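# Fit and lock the server's top cover, no tool left inside

## Task

Close the server: fit its top cover, make sure no tool remains inside, and slide the cover shut so it latches, either by pushing it firmly or while both release buttons are pressed down.

## Robot and tools

Robot: two seven-joint Kinova Gen3 arms, left_arm and right_arm, each ending in a two-finger parallel gripper. The left arm sits on the +y side. Base roots in the scene frame: left_arm at (-0.003, +0.269, 0) m, right_arm at (+0.046, -0.383, 0) m, both almost unrotated about z. A camera stand is fixed behind the arms.

Frames. Scene frame: origin at table-top height midway between the nominal bases, +x out over the table, +z up. Printed hand positions and orientations (end_effector_position in metres, end_effector_quat_wxyz) are in each arm's own base frame and may be off by a few cm. The reported point lies midway between the finger pads; the fingertips extend 17.5 mm further along the gripper's +z, the finger direction. Fingers open and close along gripper x. Offsets you send are along the current Hand target's own axes.

execute_actions(actions, cameras). actions is a list of actions; each action is a table of 1 to 15 rows, one row per 1/30 s step; a short table repeats its final row until step 15. Each row is one list of 18 numbers in [-1, 1] covering both arms: left dx, dy, dz, rx, ry, rz, left gripper position, force_limit, speed, then the same nine for the right. The six pose numbers are an offset from the Hand target at the start of that action (every row counts from that same start, not from the previous row); 1.0 equals 0.6 m for dx, dy, dz and 180 degrees for the rotation vector rx, ry, rz. Sending the same offset again moves further. Six zeros means no new pose, but that arm is again driven to its Hand target. Gripper numbers are absolute commands, always sent: position +1 fully open (50 mm), about -0.65 pads touching, -1 to grip until stopped; force_limit -1/0/+1 is about 20/102/185 N per pad; speed -1/0/+1 is 20/85/150 mm/s. Both start at +1. To leave a gripper unchanged, resend its last three numbers; 0 is a real command. New force or speed takes effect only with a position change of at least 0.01. cameras: list of names, ["all"], or []; images come by default only for an empty actions list.

move(target, speed, blend, blocking, cameras). target is one 18-number row or a list of up to 15 rows, same layout and scale; every row is an offset from the Hand targets at the move's start, not from the previous row. The gripper follows a straight path; speed is the path's top speed in m/s, 0.002 to 0.5 (default 0.25), one number or one per target. blend (m) rounds corners in a list; 0 stops at each. A move is capped at 10 s. blocking=false returns after about 0.5 s while the move continues. Paths do not avoid obstacles or the other arm. The result adds a move: line (done, off_target, moving, held, fault) plus limits (paced = pose clipped, held = steps withheld). done means at rest within 3 mm and 2 degrees.

wait(seconds 0 to 3600): lets time pass, sends nothing new. stop(): brakes a running move. zoom_image(camera, region [x0, y0, x1, y1] pixels, at most 504 by 504) enlarges part of the newest image of cam_head_left, cam_head_right, cam_high, cam_low, cam_left_wrist or cam_right_wrist (all 672x504). clear_fault(arm) clears a reported torque fault on left_arm or right_arm. read_manual(section) gives licence texts only. finished_scene(scene) ends the current scene, given its number; irreversible, so the cover must already be locked and stay so unaided.

Result lines: Hand target is the last commanded pose after clipping; the next offsets count from it, and the gripper often rests a little short of it, so send the missing distance if needed. object_status: 0 moving, 1 stopped while opening, 2 stopped while closing (a real grip), 3 reached the commanded opening or pads met (usually nothing held). A firm grip means position -1 held and status 2. position_measured converts to opening as (250 - value) x 0.202 mm. Joint velocities may read within noise. Joint torques read positive toward larger joint angles. Flange force is the external force in gripper axes, includes held weight, has error and may say no reading; rows-based calls drop it until a move or wait. FAULT, MOTOR HOT and OVER-TEMPERATURE lines warn of stops.

Cautions. Orientation commands are clipped to 32 degrees from the current one per step; big turns can swing the elbow. Arms are stiff: aiming even millimetres beyond a firm contact pushes hard, and faster moves hit harder; to end a push, command back past the gripper. A joint torque over its limit (104.5 N m for the first four joints, 51.3 for the last three) or a 5 degree tracking error halts that arm until clear_fault. Long stretched holds or pushing at unreachable poses overheat motors, making the arm sink. A clearance check holds back arms that come too close, but contact between arms, including gripping the other arm's fingers, can fail the task. Loose parts may be nudged by outside pushes. Do not drop or fling parts, release moving parts, slam heavy or fixed things, or let anything fall or end up off the table.

Each tool is called after "Request:" as a command line: name --argument value for each argument, lists and objects as JSON in quotes; but a table of rows of numbers goes row by row, as --pt "numbers of a row", without its own name.

## Session

Request:
execute_actions --actions '[]'

Scene clock: 0.00 s.
left_arm: end_effector_position=(+0.7369, +0.1584, +0.2310) position_measured=3 object_status=3 end_effector_quat_wxyz=(+0.011, +0.961, -0.237, +0.142) | right_arm: end_effector_position=(+0.0471, +0.4551, +0.3921) position_measured=3 object_status=3 end_effector_quat_wxyz=(-0.537, +0.344, +0.751, +0.171)
Joint positions: left_arm=[-0.407 1.075 0.58 0.365 -0.371 1.505 -0.682] | right_arm=[-0.75 0.267 -0.062 1.904 -1.232 1.373 2.019]
Joint velocities: within noise
Joint torques (N m): no reading
Flange force (N): no reading
Hand target: left_arm +0.7369, +0.1584, +0.2310; +0.011, +0.961, -0.237, +0.142 | right_arm +0.0471, +0.4551, +0.3921; -0.537, +0.344, +0.751, +0.171
Tool commands: left_gripper/position=+1.0 left_gripper/force_limit=+1.0 left_gripper/speed=+1.0 right_gripper/position=+1.0 right_gripper/force_limit=+1.0 right_gripper/speed=+1.0

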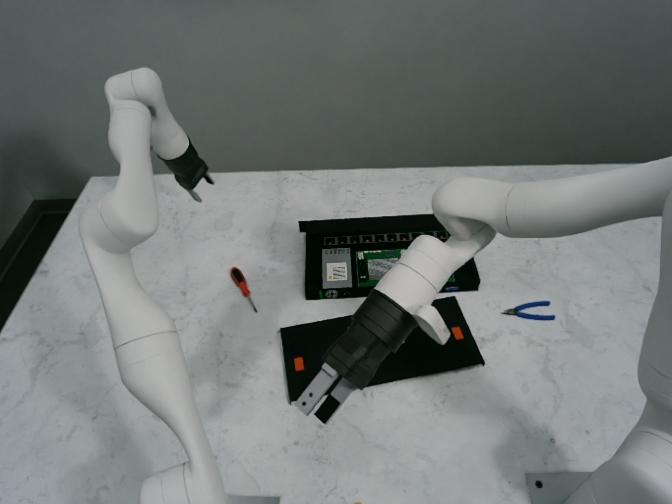

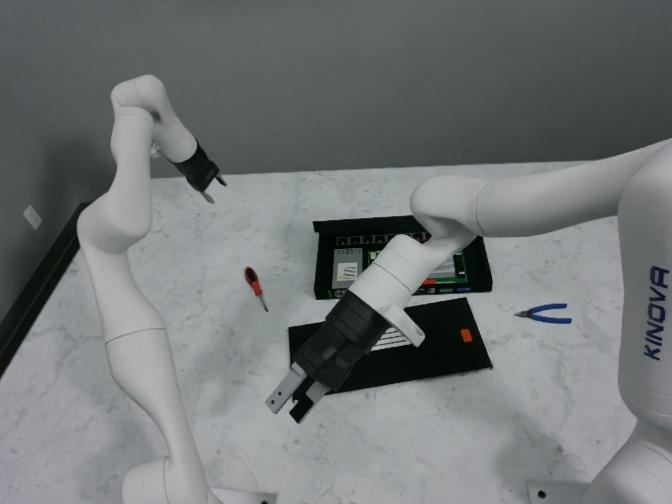

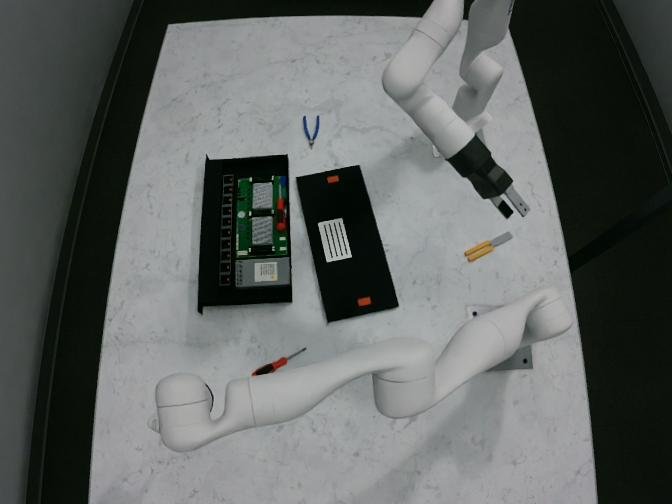

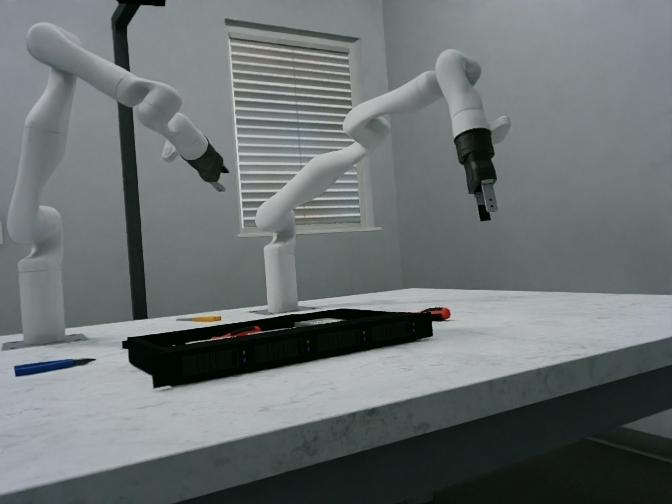

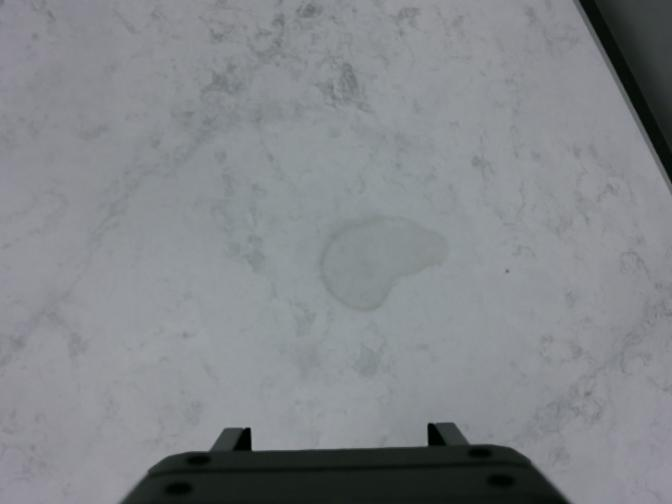

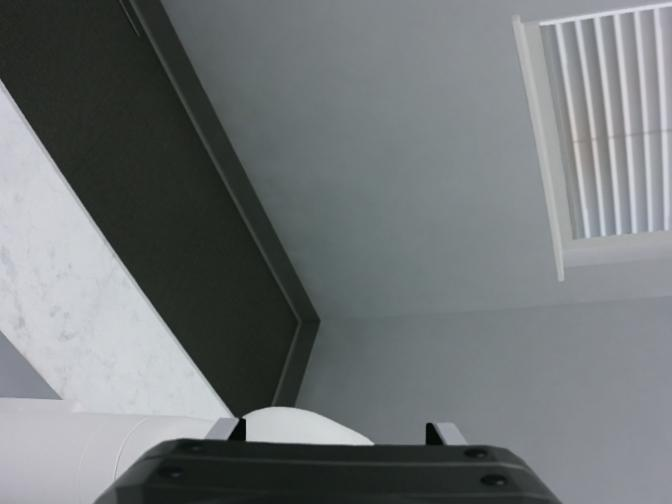

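Request:
zoom_image --camera "cam_high" --region '[180, 140, 420, 330]'

Request:
zoom_image --camera "cam_low" --region '[100, 290, 480, 400]'

Request:
zoom_image --camera "cam_head_left" --region '[270, 200, 500, 420]'

Request:
zoom_image --camera "cam_head_right" --region '[270, 200, 510, 410]'

Scaled by 2.100.

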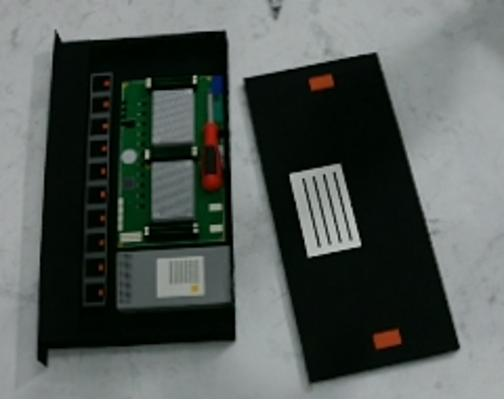

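Scaled by 1.326.

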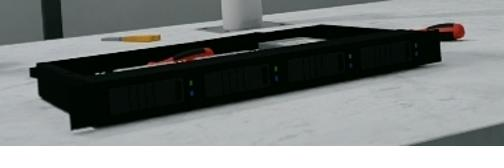

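Scaled by 2.191.

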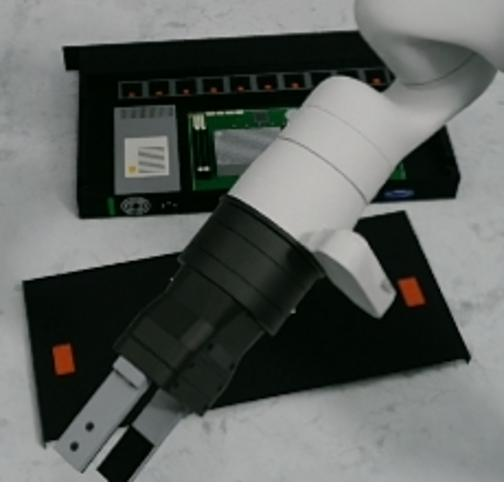

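Scaled by 2.100.

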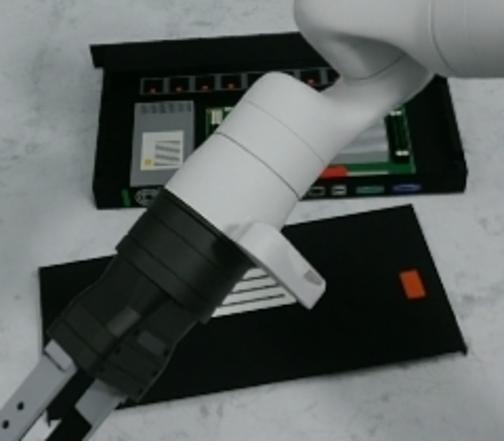

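Request:
move --target '[0,0,0,0,0,0,1,1,1,-0.167,0.382,-0.807,0.119,-0.373,-0.239,1,1,1]' --cameras '["cam_right_wrist","cam_high"]'

Scene clock: 49.20 s.
left_arm: end_effector_position=(+0.7369, +0.1584, +0.2310) position_measured=3 object_status=3 end_effector_quat_wxyz=(+0.011, +0.961, -0.237, +0.142) | right_arm: end_effector_position=(+0.5593, +0.2797, +0.4494) position_measured=3 object_status=3 end_effector_quat_wxyz=(+0.101, +0.000, +0.994, +0.051)
Joint positions: left_arm=[-0.407 1.075 0.58 0.365 -0.371 1.505 -0.682] | right_arm=[-0.512 0.834 0.169 0.035 -0.154 2.046 2.642]
Joint torques (N m): left_arm=[-0.44 -28.28 3.7 -7.83 0.47 -0.83 -0.26] | right_arm=[-1 -23.13 -0.69 -9.28 0.21 -0.95 -0.16]
Flange force (N): no reading
Hand target: left_arm +0.7369, +0.1584, +0.2310; +0.011, +0.961, -0.237, +0.142 | right_arm +0.5600, +0.2800, +0.4501; -0.001, +0.000, +1.000, +0.000
Off the commanded pose: left_arm 0.000 m, 0 deg | right_arm 0.001 m, 13 deg.
elbow stopped short (right arm): the move would have taken joint 4 (elbow) straighter than the controller allows.
move: off_target (right_arm)
Images, in order (width x height): cam_high 672x504, cam_right_wrist 672x504.

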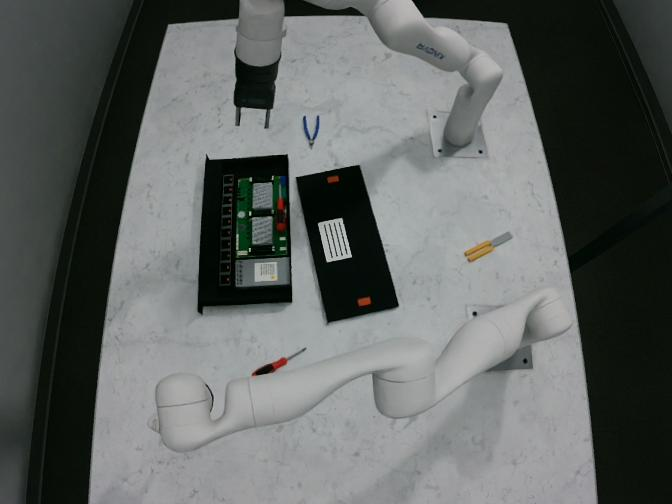

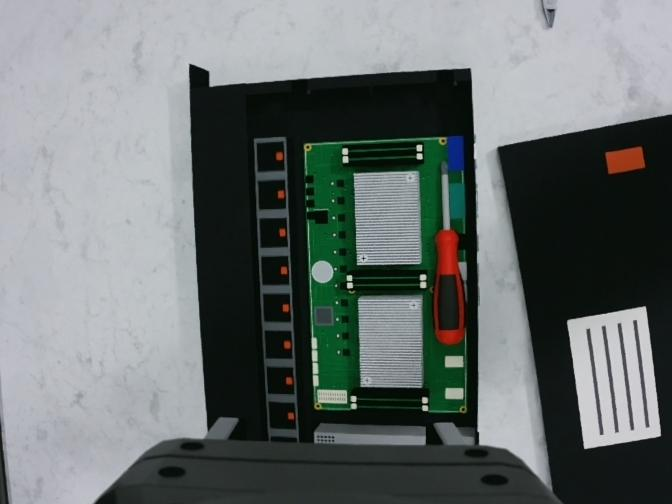

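Request:
move --target '[0,0,0,0,0,0,1,1,1,0.025,-0.0333,0.4167,0,0,0,0.2,1,0]' --cameras '["cam_right_wrist","cam_high"]'

Request:
zoom_image --camera "cam_right_wrist" --region '[200, 100, 600, 460]'

Scene clock: 111.20 s.
left_arm: end_effector_position=(+0.7369, +0.1584, +0.2310) position_measured=3 object_status=3 end_effector_quat_wxyz=(+0.011, +0.961, -0.237, +0.142) | right_arm: end_effector_position=(+0.5445, +0.2599, +0.2002) position_measured=123 object_status=3 end_effector_quat_wxyz=(-0.001, +0.000, +1.000, +0.000)
Joint positions: left_arm=[-0.407 1.075 0.58 0.365 -0.371 1.505 -0.682] | right_arm=[-0.555 0.777 0.159 0.977 -0.113 1.397 2.72]
Joint torques (N m): left_arm=[-0.4 -28.31 3.72 -8.01 0.53 -0.86 -0.3] | right_arm=[-1.09 -23.58 0.01 -10.61 0.22 -0.07 -0.15]
Flange force (N): left_arm=no reading | right_arm=[5.6 -4.9 2.3]
Hand target: left_arm +0.7369, +0.1584, +0.2310; +0.011, +0.961, -0.237, +0.142 | right_arm +0.5445, +0.2599, +0.2001; -0.001, +0.000, +1.000, +0.000
Off the commanded pose: left_arm 0.000 m, 0 deg | right_arm 0.000 m, 0 deg.
move: done
Images, in order (width x height): cam_high 672x504, cam_right_wrist 672x504.

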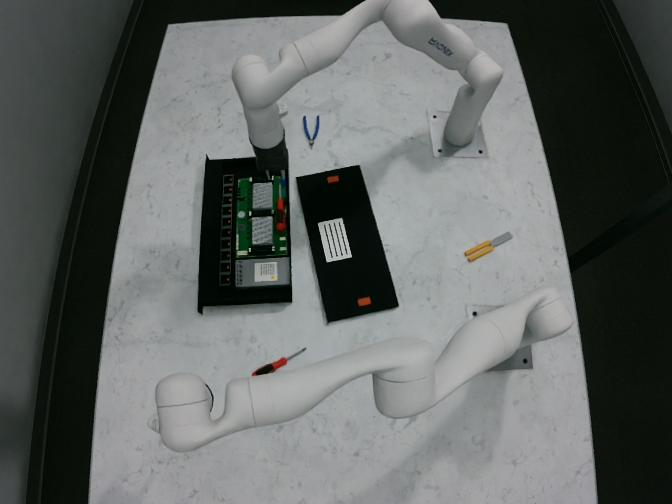

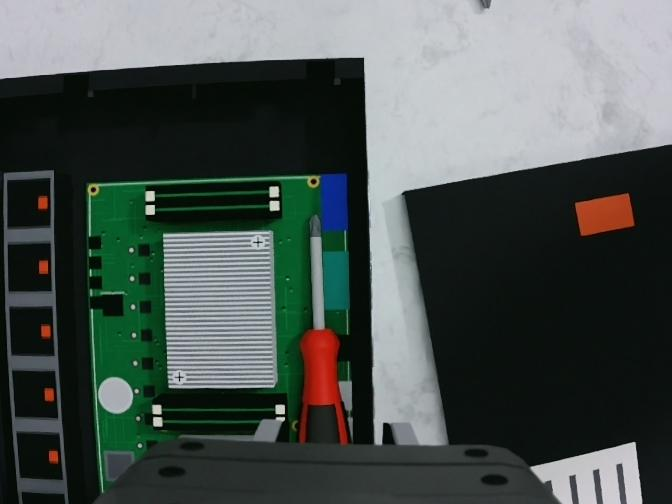

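Scaled by 1.260.

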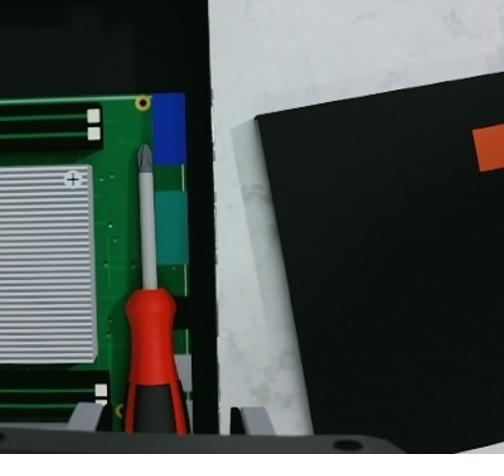

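Request:
move --pt "0 0 0 0 0 0 1 1 1 -0.012 -0.0023 0.2167 0 0 0 0.076 0 0" --pt "0 0 0 0 0 0 1 1 1 -0.012 -0.0023 0.2633 0 0 0 0.076 0 0" --speed '[0.2,0.04]' --cameras '["cam_right_wrist","cam_low","cam_head_right"]'

Request:
zoom_image --camera "cam_right_wrist" --region '[170, 204, 500, 504]'

Scene clock: 147.33 s.
left_arm: end_effector_position=(+0.7369, +0.1584, +0.2310) position_measured=3 object_status=3 end_effector_quat_wxyz=(+0.011, +0.961, -0.237, +0.142) | right_arm: end_effector_position=(+0.5514, +0.2584, +0.0422) position_measured=141 object_status=3 end_effector_quat_wxyz=(-0.001, +0.000, +1.000, +0.000)
Joint positions: left_arm=[-0.407 1.075 0.58 0.365 -0.371 1.505 -0.682] | right_arm=[-0.544 0.941 0.136 1.175 -0.128 1.036 2.744]
Joint torques (N m): left_arm=[-0.42 -28.31 3.71 -7.88 0.52 -0.83 -0.24] | right_arm=[-1.07 -24.62 0.24 -9.49 0.23 -0.21 -0.12]
Flange force (N): left_arm=no reading | right_arm=[5.1 -4.4 0.0]
Hand target: left_arm +0.7369, +0.1584, +0.2310; +0.011, +0.961, -0.237, +0.142 | right_arm +0.5514, +0.2584, +0.0421; -0.001, +0.000, +1.000, +0.000
Off the commanded pose: left_arm 0.000 m, 0 deg | right_arm 0.000 m, 0 deg.
move: done
Images, in order (width x height): cam_head_right 672x504, cam_low 672x504, cam_right_wrist 672x504.

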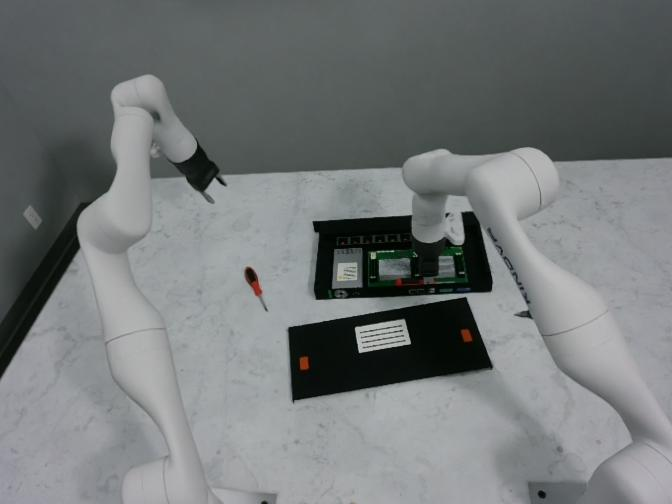

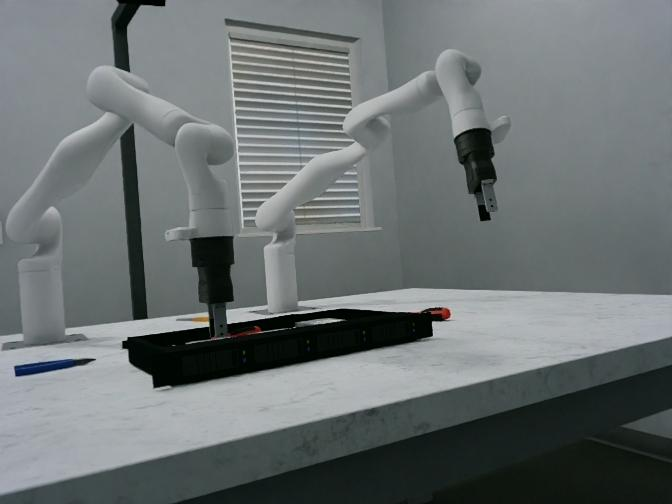

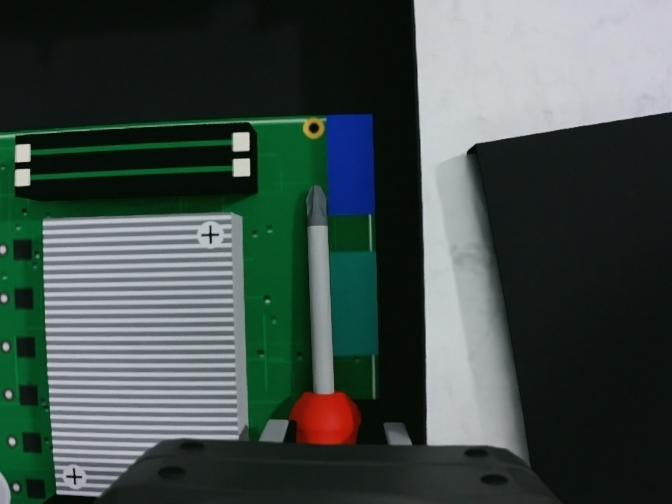

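Scaled by 1.527.

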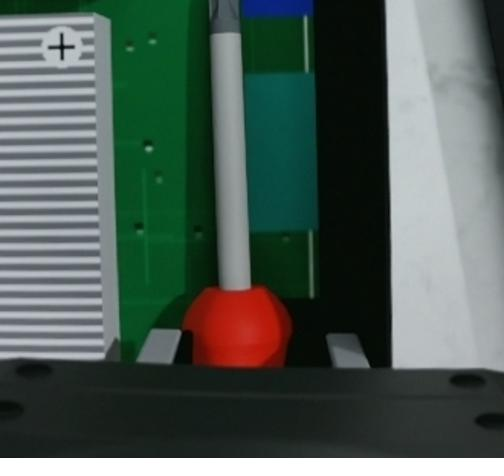

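Request:
move --pt "0 0 0 0 0 0 1 1 1 -0.0033 0 0.010 0 0 0 0.076 0 0" --pt "0 0 0 0 0 0 1 1 1 -0.0033 0 0.010 0 0 0 -1 -0.5 -0.5" --speed 0.04 --cameras '["cam_right_wrist"]'

Scene clock: 163.47 s.
left_arm: end_effector_position=(+0.7369, +0.1584, +0.2310) position_measured=3 object_status=3 end_effector_quat_wxyz=(+0.011, +0.961, -0.237, +0.142) | right_arm: end_effector_position=(+0.5534, +0.2584, +0.0363) position_measured=178 object_status=2 end_effector_quat_wxyz=(-0.001, +0.000, +1.000, +0.000)
Joint positions: left_arm=[-0.407 1.075 0.58 0.365 -0.371 1.505 -0.682] | right_arm=[-0.541 0.953 0.135 1.17 -0.129 1.029 2.746]
Joint torques (N m): left_arm=[-0.4 -28.32 3.82 -7.84 0.48 -0.81 -0.28] | right_arm=[-0.93 -8.71 -0.75 -4.95 0.06 -2.44 -0.15]
Flange force (N): left_arm=no reading | right_arm=[11.2 -7.0 -29.2]
Hand target: left_arm +0.7369, +0.1584, +0.2310; +0.011, +0.961, -0.237, +0.142 | right_arm +0.5533, +0.2584, +0.0361; -0.001, +0.000, +1.000, +0.000
Off the commanded pose: left_arm 0.000 m, 0 deg | right_arm 0.000 m, 0 deg.
move: done

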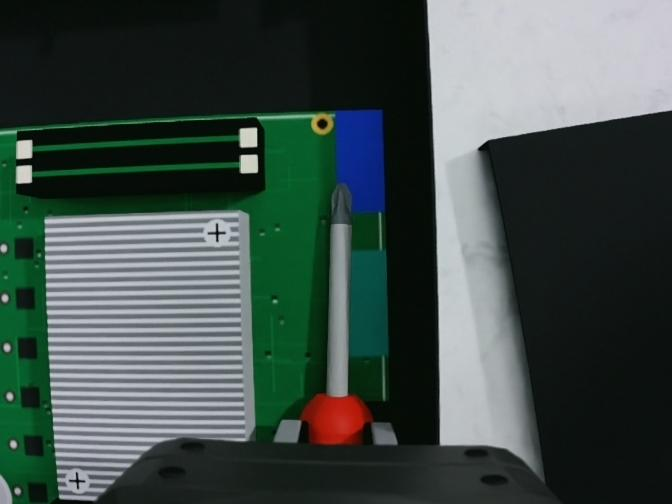

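Request:
move --pt "0 0 0 0 0 0 1 1 1 0 0 -0.2 0 0 0 -1 -0.5 -0.5" --pt "0 0 0 0 0 0 1 1 1 -0.0945 -0.539 -0.2 0 0 0 -1 -0.5 -0.5" --pt "0 0 0 0 0 0 1 1 1 -0.0945 -0.539 -0.04 0 0 0 -1 -0.5 -0.5" --speed '[0.15,0.3,0.2]' --blend '[0.04,0.04,0]' --cameras '["cam_right_wrist","cam_low","cam_high"]'

Request:
zoom_image --camera "cam_low" --region '[0, 200, 300, 400]'

Request:
zoom_image --camera "cam_high" --region '[180, 30, 420, 330]'

Scene clock: 187.47 s.
left_arm: end_effector_position=(+0.7369, +0.1584, +0.2310) position_measured=3 object_status=3 end_effector_quat_wxyz=(+0.011, +0.961, -0.237, +0.142) | right_arm: end_effector_position=(+0.6100, -0.0650, +0.0603) position_measured=252 object_status=3 end_effector_quat_wxyz=(-0.001, +0.000, +1.000, +0.000)
Joint positions: left_arm=[-0.407 1.075 0.58 0.365 -0.371 1.505 -0.682] | right_arm=[-0.006 0.929 0.153 1.138 -0.138 1.086 3.293]
Joint torques (N m): left_arm=[-0.47 -28.38 3.73 -7.93 0.51 -0.8 -0.27] | right_arm=[-1.02 -24.5 0.26 -9.66 0.19 -0.27 -0.12]
Flange force (N): left_arm=no reading | right_arm=[6.9 -1.0 -0.2]
Hand target: left_arm +0.7369, +0.1584, +0.2310; +0.011, +0.961, -0.237, +0.142 | right_arm +0.6100, -0.0650, +0.0603; -0.001, +0.000, +1.000, +0.000
Off the commanded pose: left_arm 0.000 m, 0 deg | right_arm 0.000 m, 0 deg.
move: done
Images, in order (width x height): cam_high 672x504, cam_low 672x504, cam_right_wrist 672x504.

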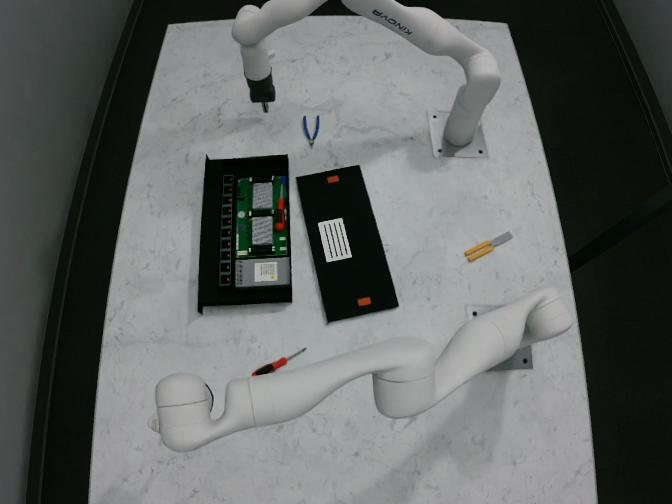

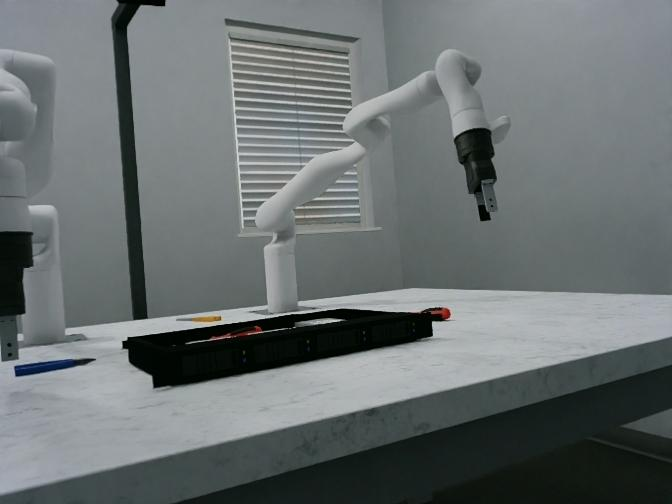

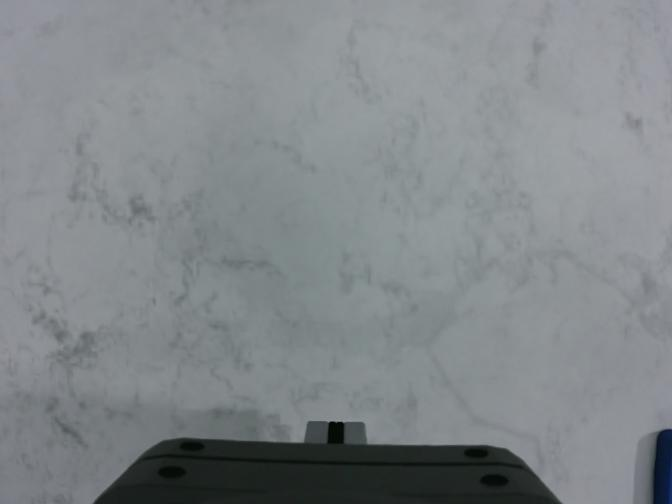

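Scaled by 1.680.

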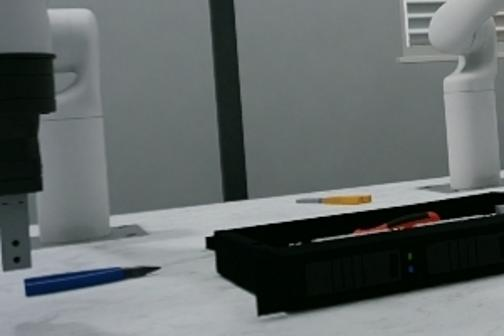

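Scaled by 1.680.

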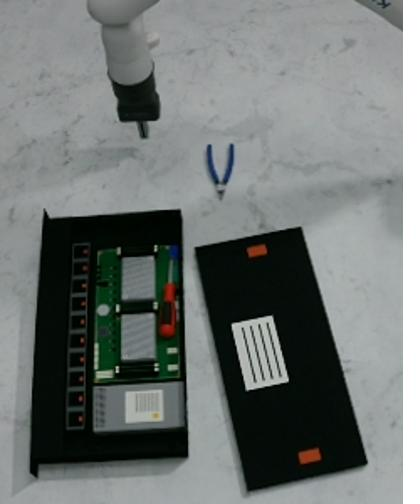

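Request:
move --pt "0 0 0 0 0 0 0.076 1 0 0 0 -0.18 0 0 0 0.076 1 0" --pt "0 0 0 0 0 0 0.076 1 0 0.0945 0.539 -0.18 0 0 0 0.076 1 0" --speed 0.3 --blend '[0.04,0]' --cameras '["cam_right_wrist"]'

Request:
zoom_image --camera "cam_right_wrist" --region '[170, 200, 470, 500]'

Scene clock: 207.77 s.
left_arm: end_effector_position=(+0.7369, +0.1584, +0.2310) position_measured=141 object_status=3 end_effector_quat_wxyz=(+0.011, +0.961, -0.237, +0.142) | right_arm: end_effector_position=(+0.5536, +0.2585, +0.1681) position_measured=141 object_status=3 end_effector_quat_wxyz=(-0.001, +0.000, +1.000, +0.000)
Joint positions: left_arm=[-0.407 1.075 0.58 0.365 -0.371 1.505 -0.682] | right_arm=[-0.544 0.818 0.154 1.001 -0.115 1.332 2.731]
Joint torques (N m): left_arm=[-0.51 -28.32 3.71 -7.94 0.5 -0.86 -0.25] | right_arm=[-1.04 -23.92 0.1 -10.5 0.22 -0.19 -0.09]
Flange force (N): left_arm=no reading | right_arm=[5.8 -4.7 1.5]
Hand target: left_arm +0.7369, +0.1584, +0.2310; +0.011, +0.961, -0.237, +0.142 | right_arm +0.5536, +0.2585, +0.1681; -0.001, +0.000, +1.000, +0.000
Off the commanded pose: left_arm 0.000 m, 0 deg | right_arm 0.000 m, 0 deg.
move: done; blend cut to 0 m at target 1

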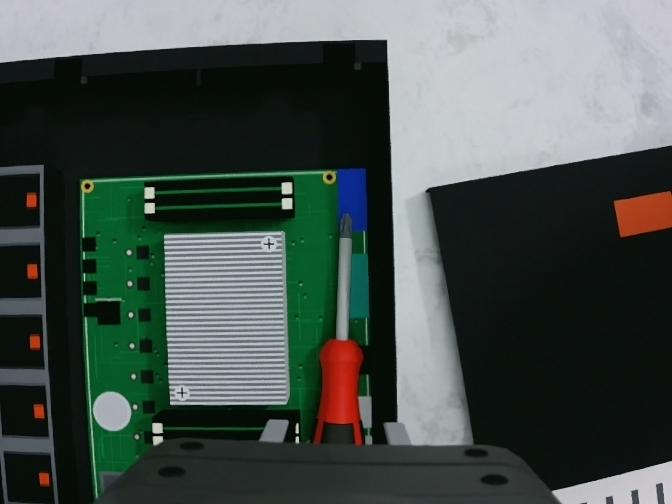

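Scaled by 1.680.

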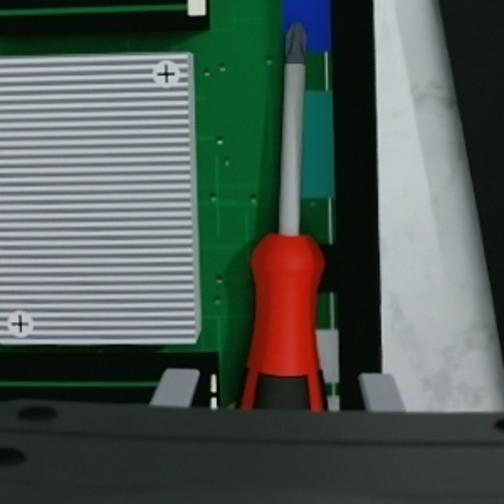

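Request:
move --pt "0 0 0 0 0 0 0.076 1 0 0.0037 -0.004 0.212 0 0 0 0.06 1 0" --pt "0 0 0 0 0 0 0.076 1 0 0.0037 -0.004 0.2335 0 0 0 0.06 1 0" --speed '[0.15,0.015]' --blend '[0.005,0]' --cameras '["cam_right_wrist","cam_low"]'

Scene clock: 225.10 s.
left_arm: end_effector_position=(+0.7369, +0.1584, +0.2310) position_measured=141 object_status=3 end_effector_quat_wxyz=(+0.011, +0.961, -0.237, +0.142) | right_arm: end_effector_position=(+0.5511, +0.2560, +0.0281) position_measured=144 object_status=3 end_effector_quat_wxyz=(-0.001, +0.000, +1.000, +0.000)
Joint positions: left_arm=[-0.407 1.075 0.58 0.365 -0.371 1.505 -0.682] | right_arm=[-0.539 0.957 0.133 1.19 -0.129 1.004 2.749]
Joint torques (N m): left_arm=[-0.45 -28.29 3.74 -7.95 0.47 -0.77 -0.3] | right_arm=[-1.08 -24.67 0.16 -9.29 0.18 -0.18 -0.15]
Flange force (N): left_arm=no reading | right_arm=[4.9 -4.4 -0.1]
Hand target: left_arm +0.7369, +0.1584, +0.2310; +0.011, +0.961, -0.237, +0.142 | right_arm +0.5511, +0.2560, +0.0280; -0.001, +0.000, +1.000, +0.000
Off the commanded pose: left_arm 0.000 m, 0 deg | right_arm 0.000 m, 0 deg.
move: done
Images, in order (width x height): cam_low 672x504, cam_right_wrist 672x504.

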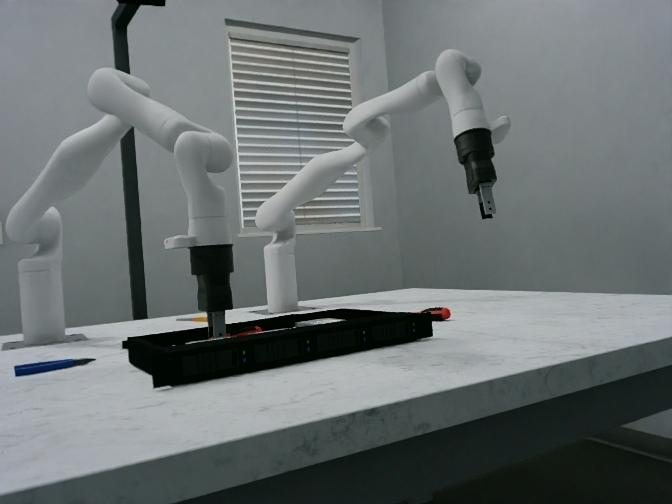

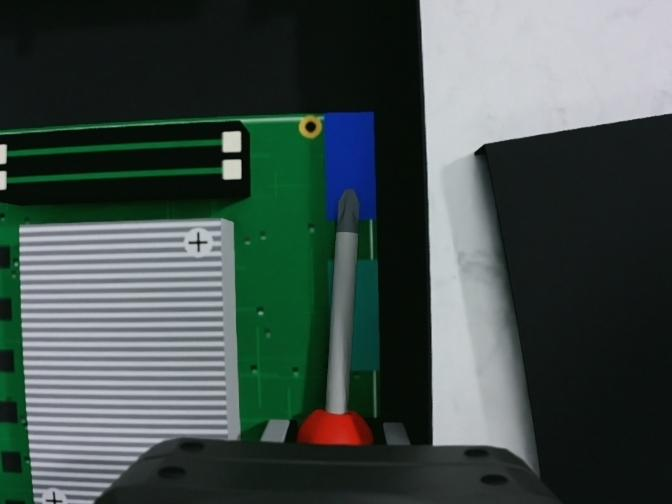

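Request:
move --pt "0 0 0 0 0 0 0.076 1 0 0 0 0.005 0 0 0 0.06 1 0" --pt "0 0 0 0 0 0 0.076 1 0 0 0 0.005 0 0 0 -1 -0.5 -0.5" --speed 0.015 --cameras '["cam_right_wrist"]'

Scene clock: 232.10 s.
left_arm: end_effector_position=(+0.7369, +0.1584, +0.2310) position_measured=141 object_status=3 end_effector_quat_wxyz=(+0.011, +0.961, -0.237, +0.142) | right_arm: end_effector_position=(+0.5511, +0.2560, +0.0250) position_measured=157 object_status=2 end_effector_quat_wxyz=(-0.001, +0.000, +1.000, +0.000)
Joint positions: left_arm=[-0.407 1.075 0.58 0.365 -0.371 1.505 -0.682] | right_arm=[-0.539 0.962 0.132 1.192 -0.129 0.998 2.749]
Joint torques (N m): left_arm=[-0.43 -28.31 3.77 -7.89 0.48 -0.83 -0.25] | right_arm=[-0.19 -12.38 0.36 -7.6 0.56 -3.61 -0.14]
Flange force (N): left_arm=no reading | right_arm=[13.6 -6.8 -25.0]
Hand target: left_arm +0.7369, +0.1584, +0.2310; +0.011, +0.961, -0.237, +0.142 | right_arm +0.5511, +0.2560, +0.0250; -0.001, +0.000, +1.000, +0.000
Off the commanded pose: left_arm 0.000 m, 0 deg | right_arm 0.000 m, 0 deg.
move: done

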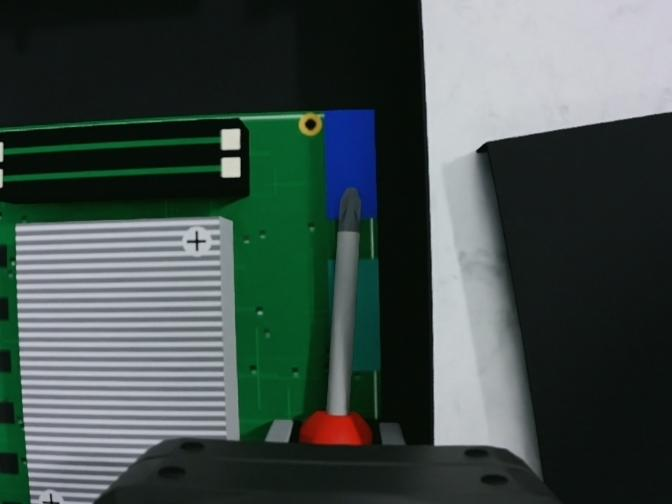

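Request:
move --target '[0,0,0,0,0,0,0.076,1,0,0,0,-0.15,0,0,0,-1,-0.5,-0.5]' --speed 0.08 --cameras '["cam_right_wrist","cam_low"]'

Scene clock: 245.17 s.
left_arm: end_effector_position=(+0.7369, +0.1584, +0.2310) position_measured=141 object_status=3 end_effector_quat_wxyz=(+0.011, +0.961, -0.237, +0.142) | right_arm: end_effector_position=(+0.5513, +0.2560, +0.1150) position_measured=157 object_status=2 end_effector_quat_wxyz=(-0.001, +0.000, +1.000, +0.000)
Joint positions: left_arm=[-0.407 1.075 0.58 0.365 -0.371 1.505 -0.682] | right_arm=[-0.543 0.854 0.147 1.105 -0.119 1.193 2.739]
Joint torques (N m): left_arm=[-0.43 -28.23 3.66 -7.94 0.52 -0.82 -0.29] | right_arm=[-1.07 -24.46 0.18 -10.39 0.23 -0.2 -0.13]
Flange force (N): left_arm=no reading | right_arm=[5.8 -4.8 1.6]
Hand target: left_arm +0.7369, +0.1584, +0.2310; +0.011, +0.961, -0.237, +0.142 | right_arm +0.5513, +0.2560, +0.1150; -0.001, +0.000, +1.000, +0.000
Off the commanded pose: left_arm 0.000 m, 0 deg | right_arm 0.000 m, 0 deg.
move: done
Images, in order (width x height): cam_low 672x504, cam_right_wrist 672x504.

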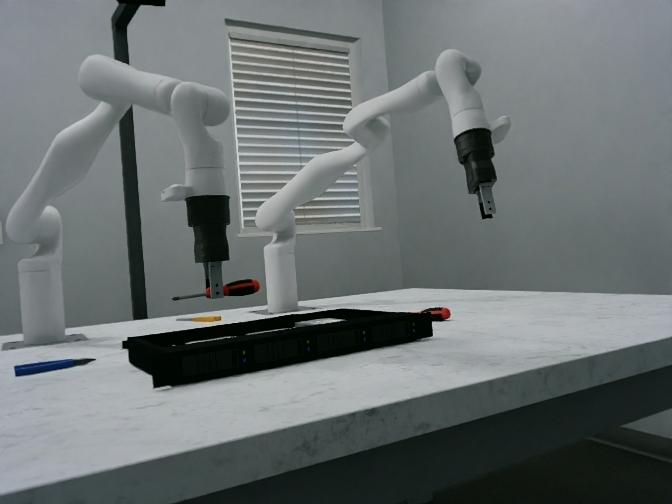

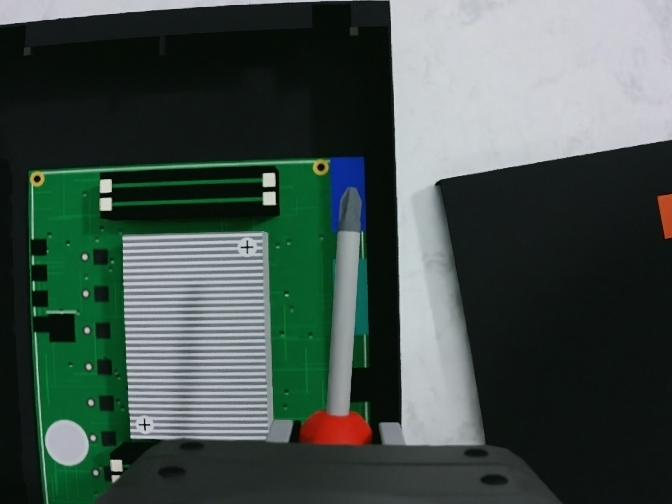

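Request:
move --pt "0 0 0 0 0 0 0.076 1 0 -0.098 -0.535 0 0 0 0 -1 -0.5 -0.5" --pt "0 0 0 0 0 0 0.076 1 0 -0.098 -0.535 0.14 0 0 0 -1 -0.5 -0.5" --pt "0 0 0 0 0 0 0.076 1 0 -0.098 -0.535 0.157 0 0 0 -1 -0.5 -0.5" --speed '[0.25,0.15,0.02]' --blend '[0.02,0.003,0]' --cameras '["cam_right_wrist","cam_low","cam_high","cam_head_left"]'

Request:
zoom_image --camera "cam_low" --region '[0, 240, 150, 400]'

Request:
zoom_image --camera "cam_high" --region '[180, 60, 420, 330]'

Scene clock: 264.83 s.
left_arm: end_effector_position=(+0.7369, +0.1584, +0.2310) position_measured=141 object_status=3 end_effector_quat_wxyz=(+0.011, +0.961, -0.237, +0.142) | right_arm: end_effector_position=(+0.6098, -0.0651, +0.0210) position_measured=157 object_status=2 end_effector_quat_wxyz=(-0.001, +0.000, +1.000, +0.000)
Joint positions: left_arm=[-0.407 1.075 0.58 0.365 -0.371 1.505 -0.682] | right_arm=[0.002 0.979 0.135 1.167 -0.132 1.005 3.29]
Joint torques (N m): left_arm=[-0.42 -28.26 3.77 -7.85 0.51 -0.84 -0.25] | right_arm=[-1.06 -25.18 0.24 -9.5 0.24 -0.21 -0.11]
Flange force (N): left_arm=no reading | right_arm=[7.0 -1.0 0.2]
Hand target: left_arm +0.7369, +0.1584, +0.2310; +0.011, +0.961, -0.237, +0.142 | right_arm +0.6098, -0.0651, +0.0210; -0.001, +0.000, +1.000, +0.000
Off the commanded pose: left_arm 0.000 m, 0 deg | right_arm 0.000 m, 0 deg.
move: done
Images, in order (width x height): cam_head_left 672x504, cam_high 672x504, cam_low 672x504, cam_right_wrist 672x504.

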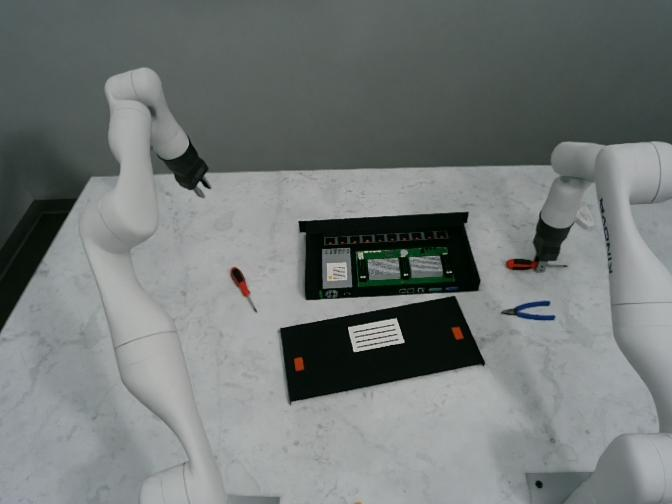

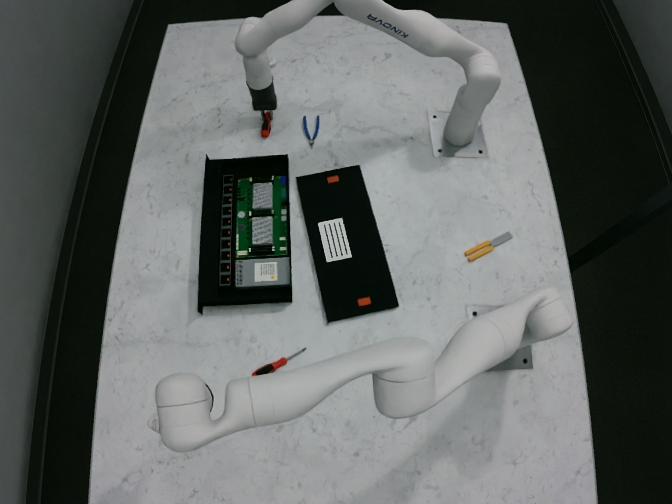

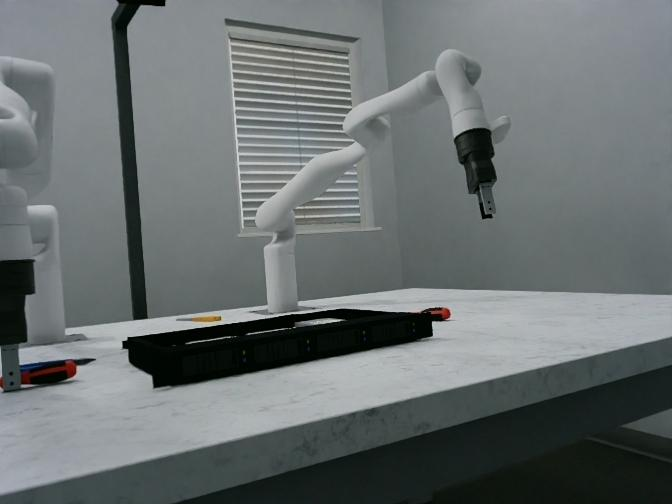

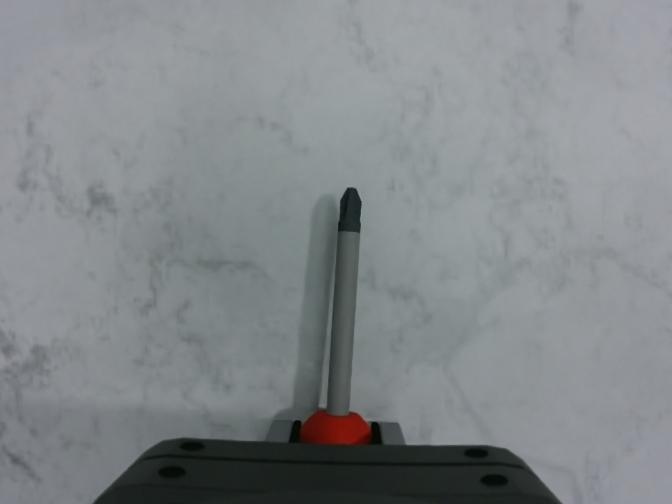

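Scaled by 3.150.

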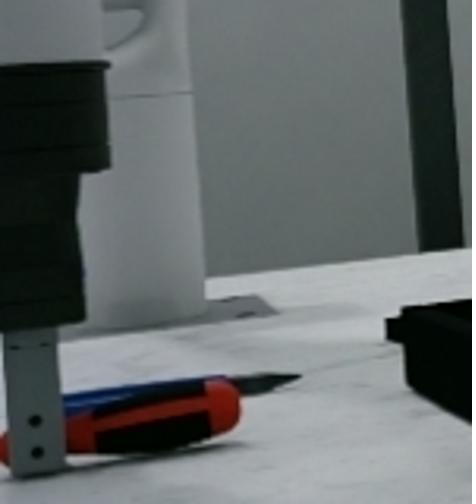

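Scaled by 1.867.

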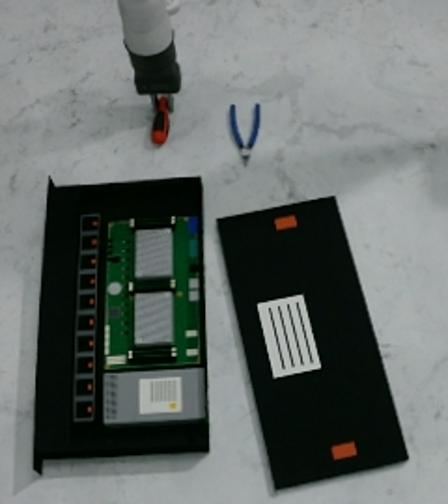

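Request:
move --pt "0 0 0 0 0 0 0.076 1 0 0 0 0.0035 0 0 0 -1 -0.5 -0.5" --pt "0 0 0 0 0 0 0.076 1 0 0 0 0.0035 0 0 0 0.3 -0.5 -1" --pt "0 0 0 0 0 0 0.076 1 0 0 0 -0.3 0 0 0 0.3 -0.5 -1" --speed '[0.02,0.03,0.2]'

Scene clock: 275.93 s.
left_arm: end_effector_position=(+0.7369, +0.1584, +0.2310) position_measured=141 object_status=3 end_effector_quat_wxyz=(+0.011, +0.961, -0.237, +0.142) | right_arm: end_effector_position=(+0.6101, -0.0649, +0.2010) position_measured=107 object_status=3 end_effector_quat_wxyz=(-0.001, +0.000, +1.000, +0.000)
Joint positions: left_arm=[-0.407 1.075 0.58 0.365 -0.371 1.505 -0.682] | right_arm=[0 0.807 0.161 0.917 -0.116 1.427 3.27]
Joint torques (N m): left_arm=[-0.43 -28.32 3.74 -7.85 0.48 -0.81 -0.28] | right_arm=[-1.09 -24.02 0.09 -10.81 0.21 -0.19 -0.11]
Flange force (N): left_arm=no reading | right_arm=[8.5 -1.0 2.5]
Hand target: left_arm +0.7369, +0.1584, +0.2310; +0.011, +0.961, -0.237, +0.142 | right_arm +0.6101, -0.0649, +0.2010; -0.001, +0.000, +1.000, +0.000
Off the commanded pose: left_arm 0.000 m, 0 deg | right_arm 0.000 m, 0 deg.
move: done

Request:
move --target '[0,0,0,0,0,0,0.076,1,0,0.298,0.175,0.185,-0.232,0.275,0.402,0.9,1,0]' --cameras '["cam_right_wrist","cam_head_right","cam_high"]'

Request:
zoom_image --camera "cam_right_wrist" --region '[200, 0, 600, 400]'

Scene clock: 322.73 s.
left_arm: end_effector_position=(+0.7369, +0.1584, +0.2310) position_measured=141 object_status=3 end_effector_quat_wxyz=(+0.011, +0.961, -0.237, +0.142) | right_arm: end_effector_position=(+0.4311, +0.0401, +0.0902) position_measured=18 object_status=3 end_effector_quat_wxyz=(-0.382, +0.559, +0.662, +0.322)
Joint positions: left_arm=[-0.407 1.075 0.58 0.365 -0.371 1.505 -0.682] | right_arm=[0.37 1.004 0.089 1.523 -0.861 1.485 2.673]
Joint torques (N m): left_arm=[-0.5 -28.39 3.71 -7.91 0.51 -0.82 -0.28] | right_arm=[-1.11 -21.08 -2.13 -4.87 -1.1 2.6 -0.2]
Flange force (N): left_arm=no reading | right_arm=[1.3 -5.2 0.4]
Hand target: left_arm +0.7369, +0.1584, +0.2310; +0.011, +0.961, -0.237, +0.142 | right_arm +0.4311, +0.0401, +0.0902; -0.382, +0.559, +0.662, +0.322
Off the commanded pose: left_arm 0.000 m, 0 deg | right_arm 0.000 m, 0 deg.
move: done
Images, in order (width x height): cam_head_right 672x504, cam_high 672x504, cam_right_wrist 672x504.

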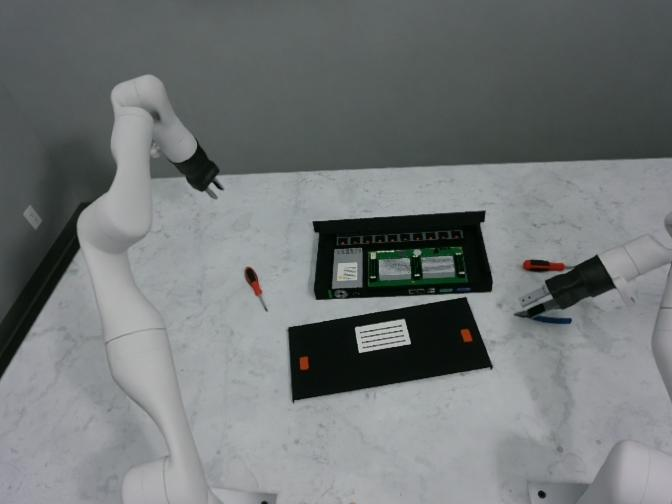

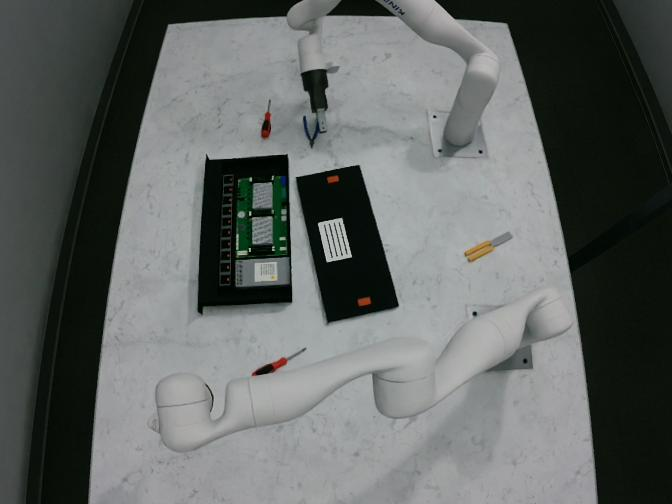

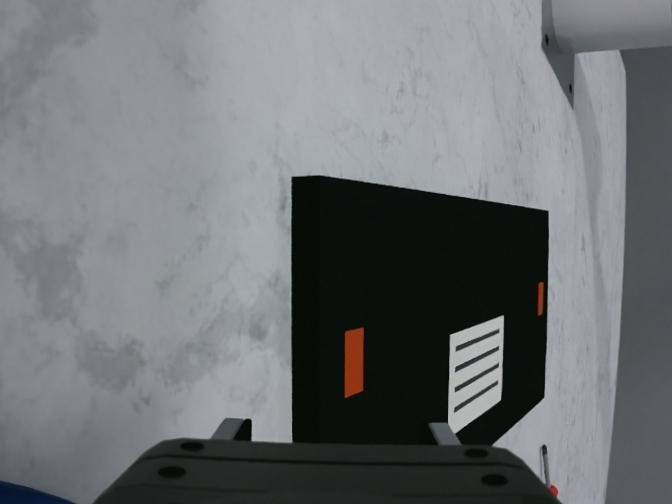

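Scaled by 1.260.

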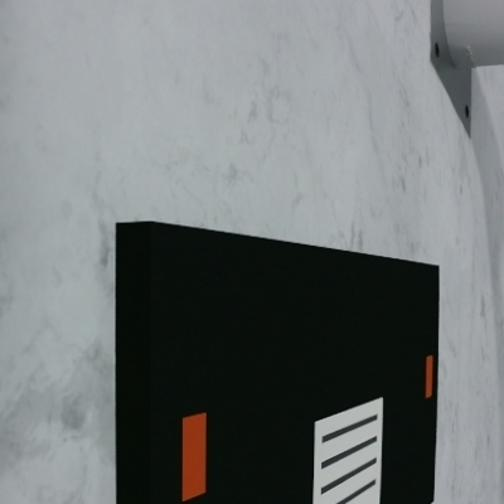

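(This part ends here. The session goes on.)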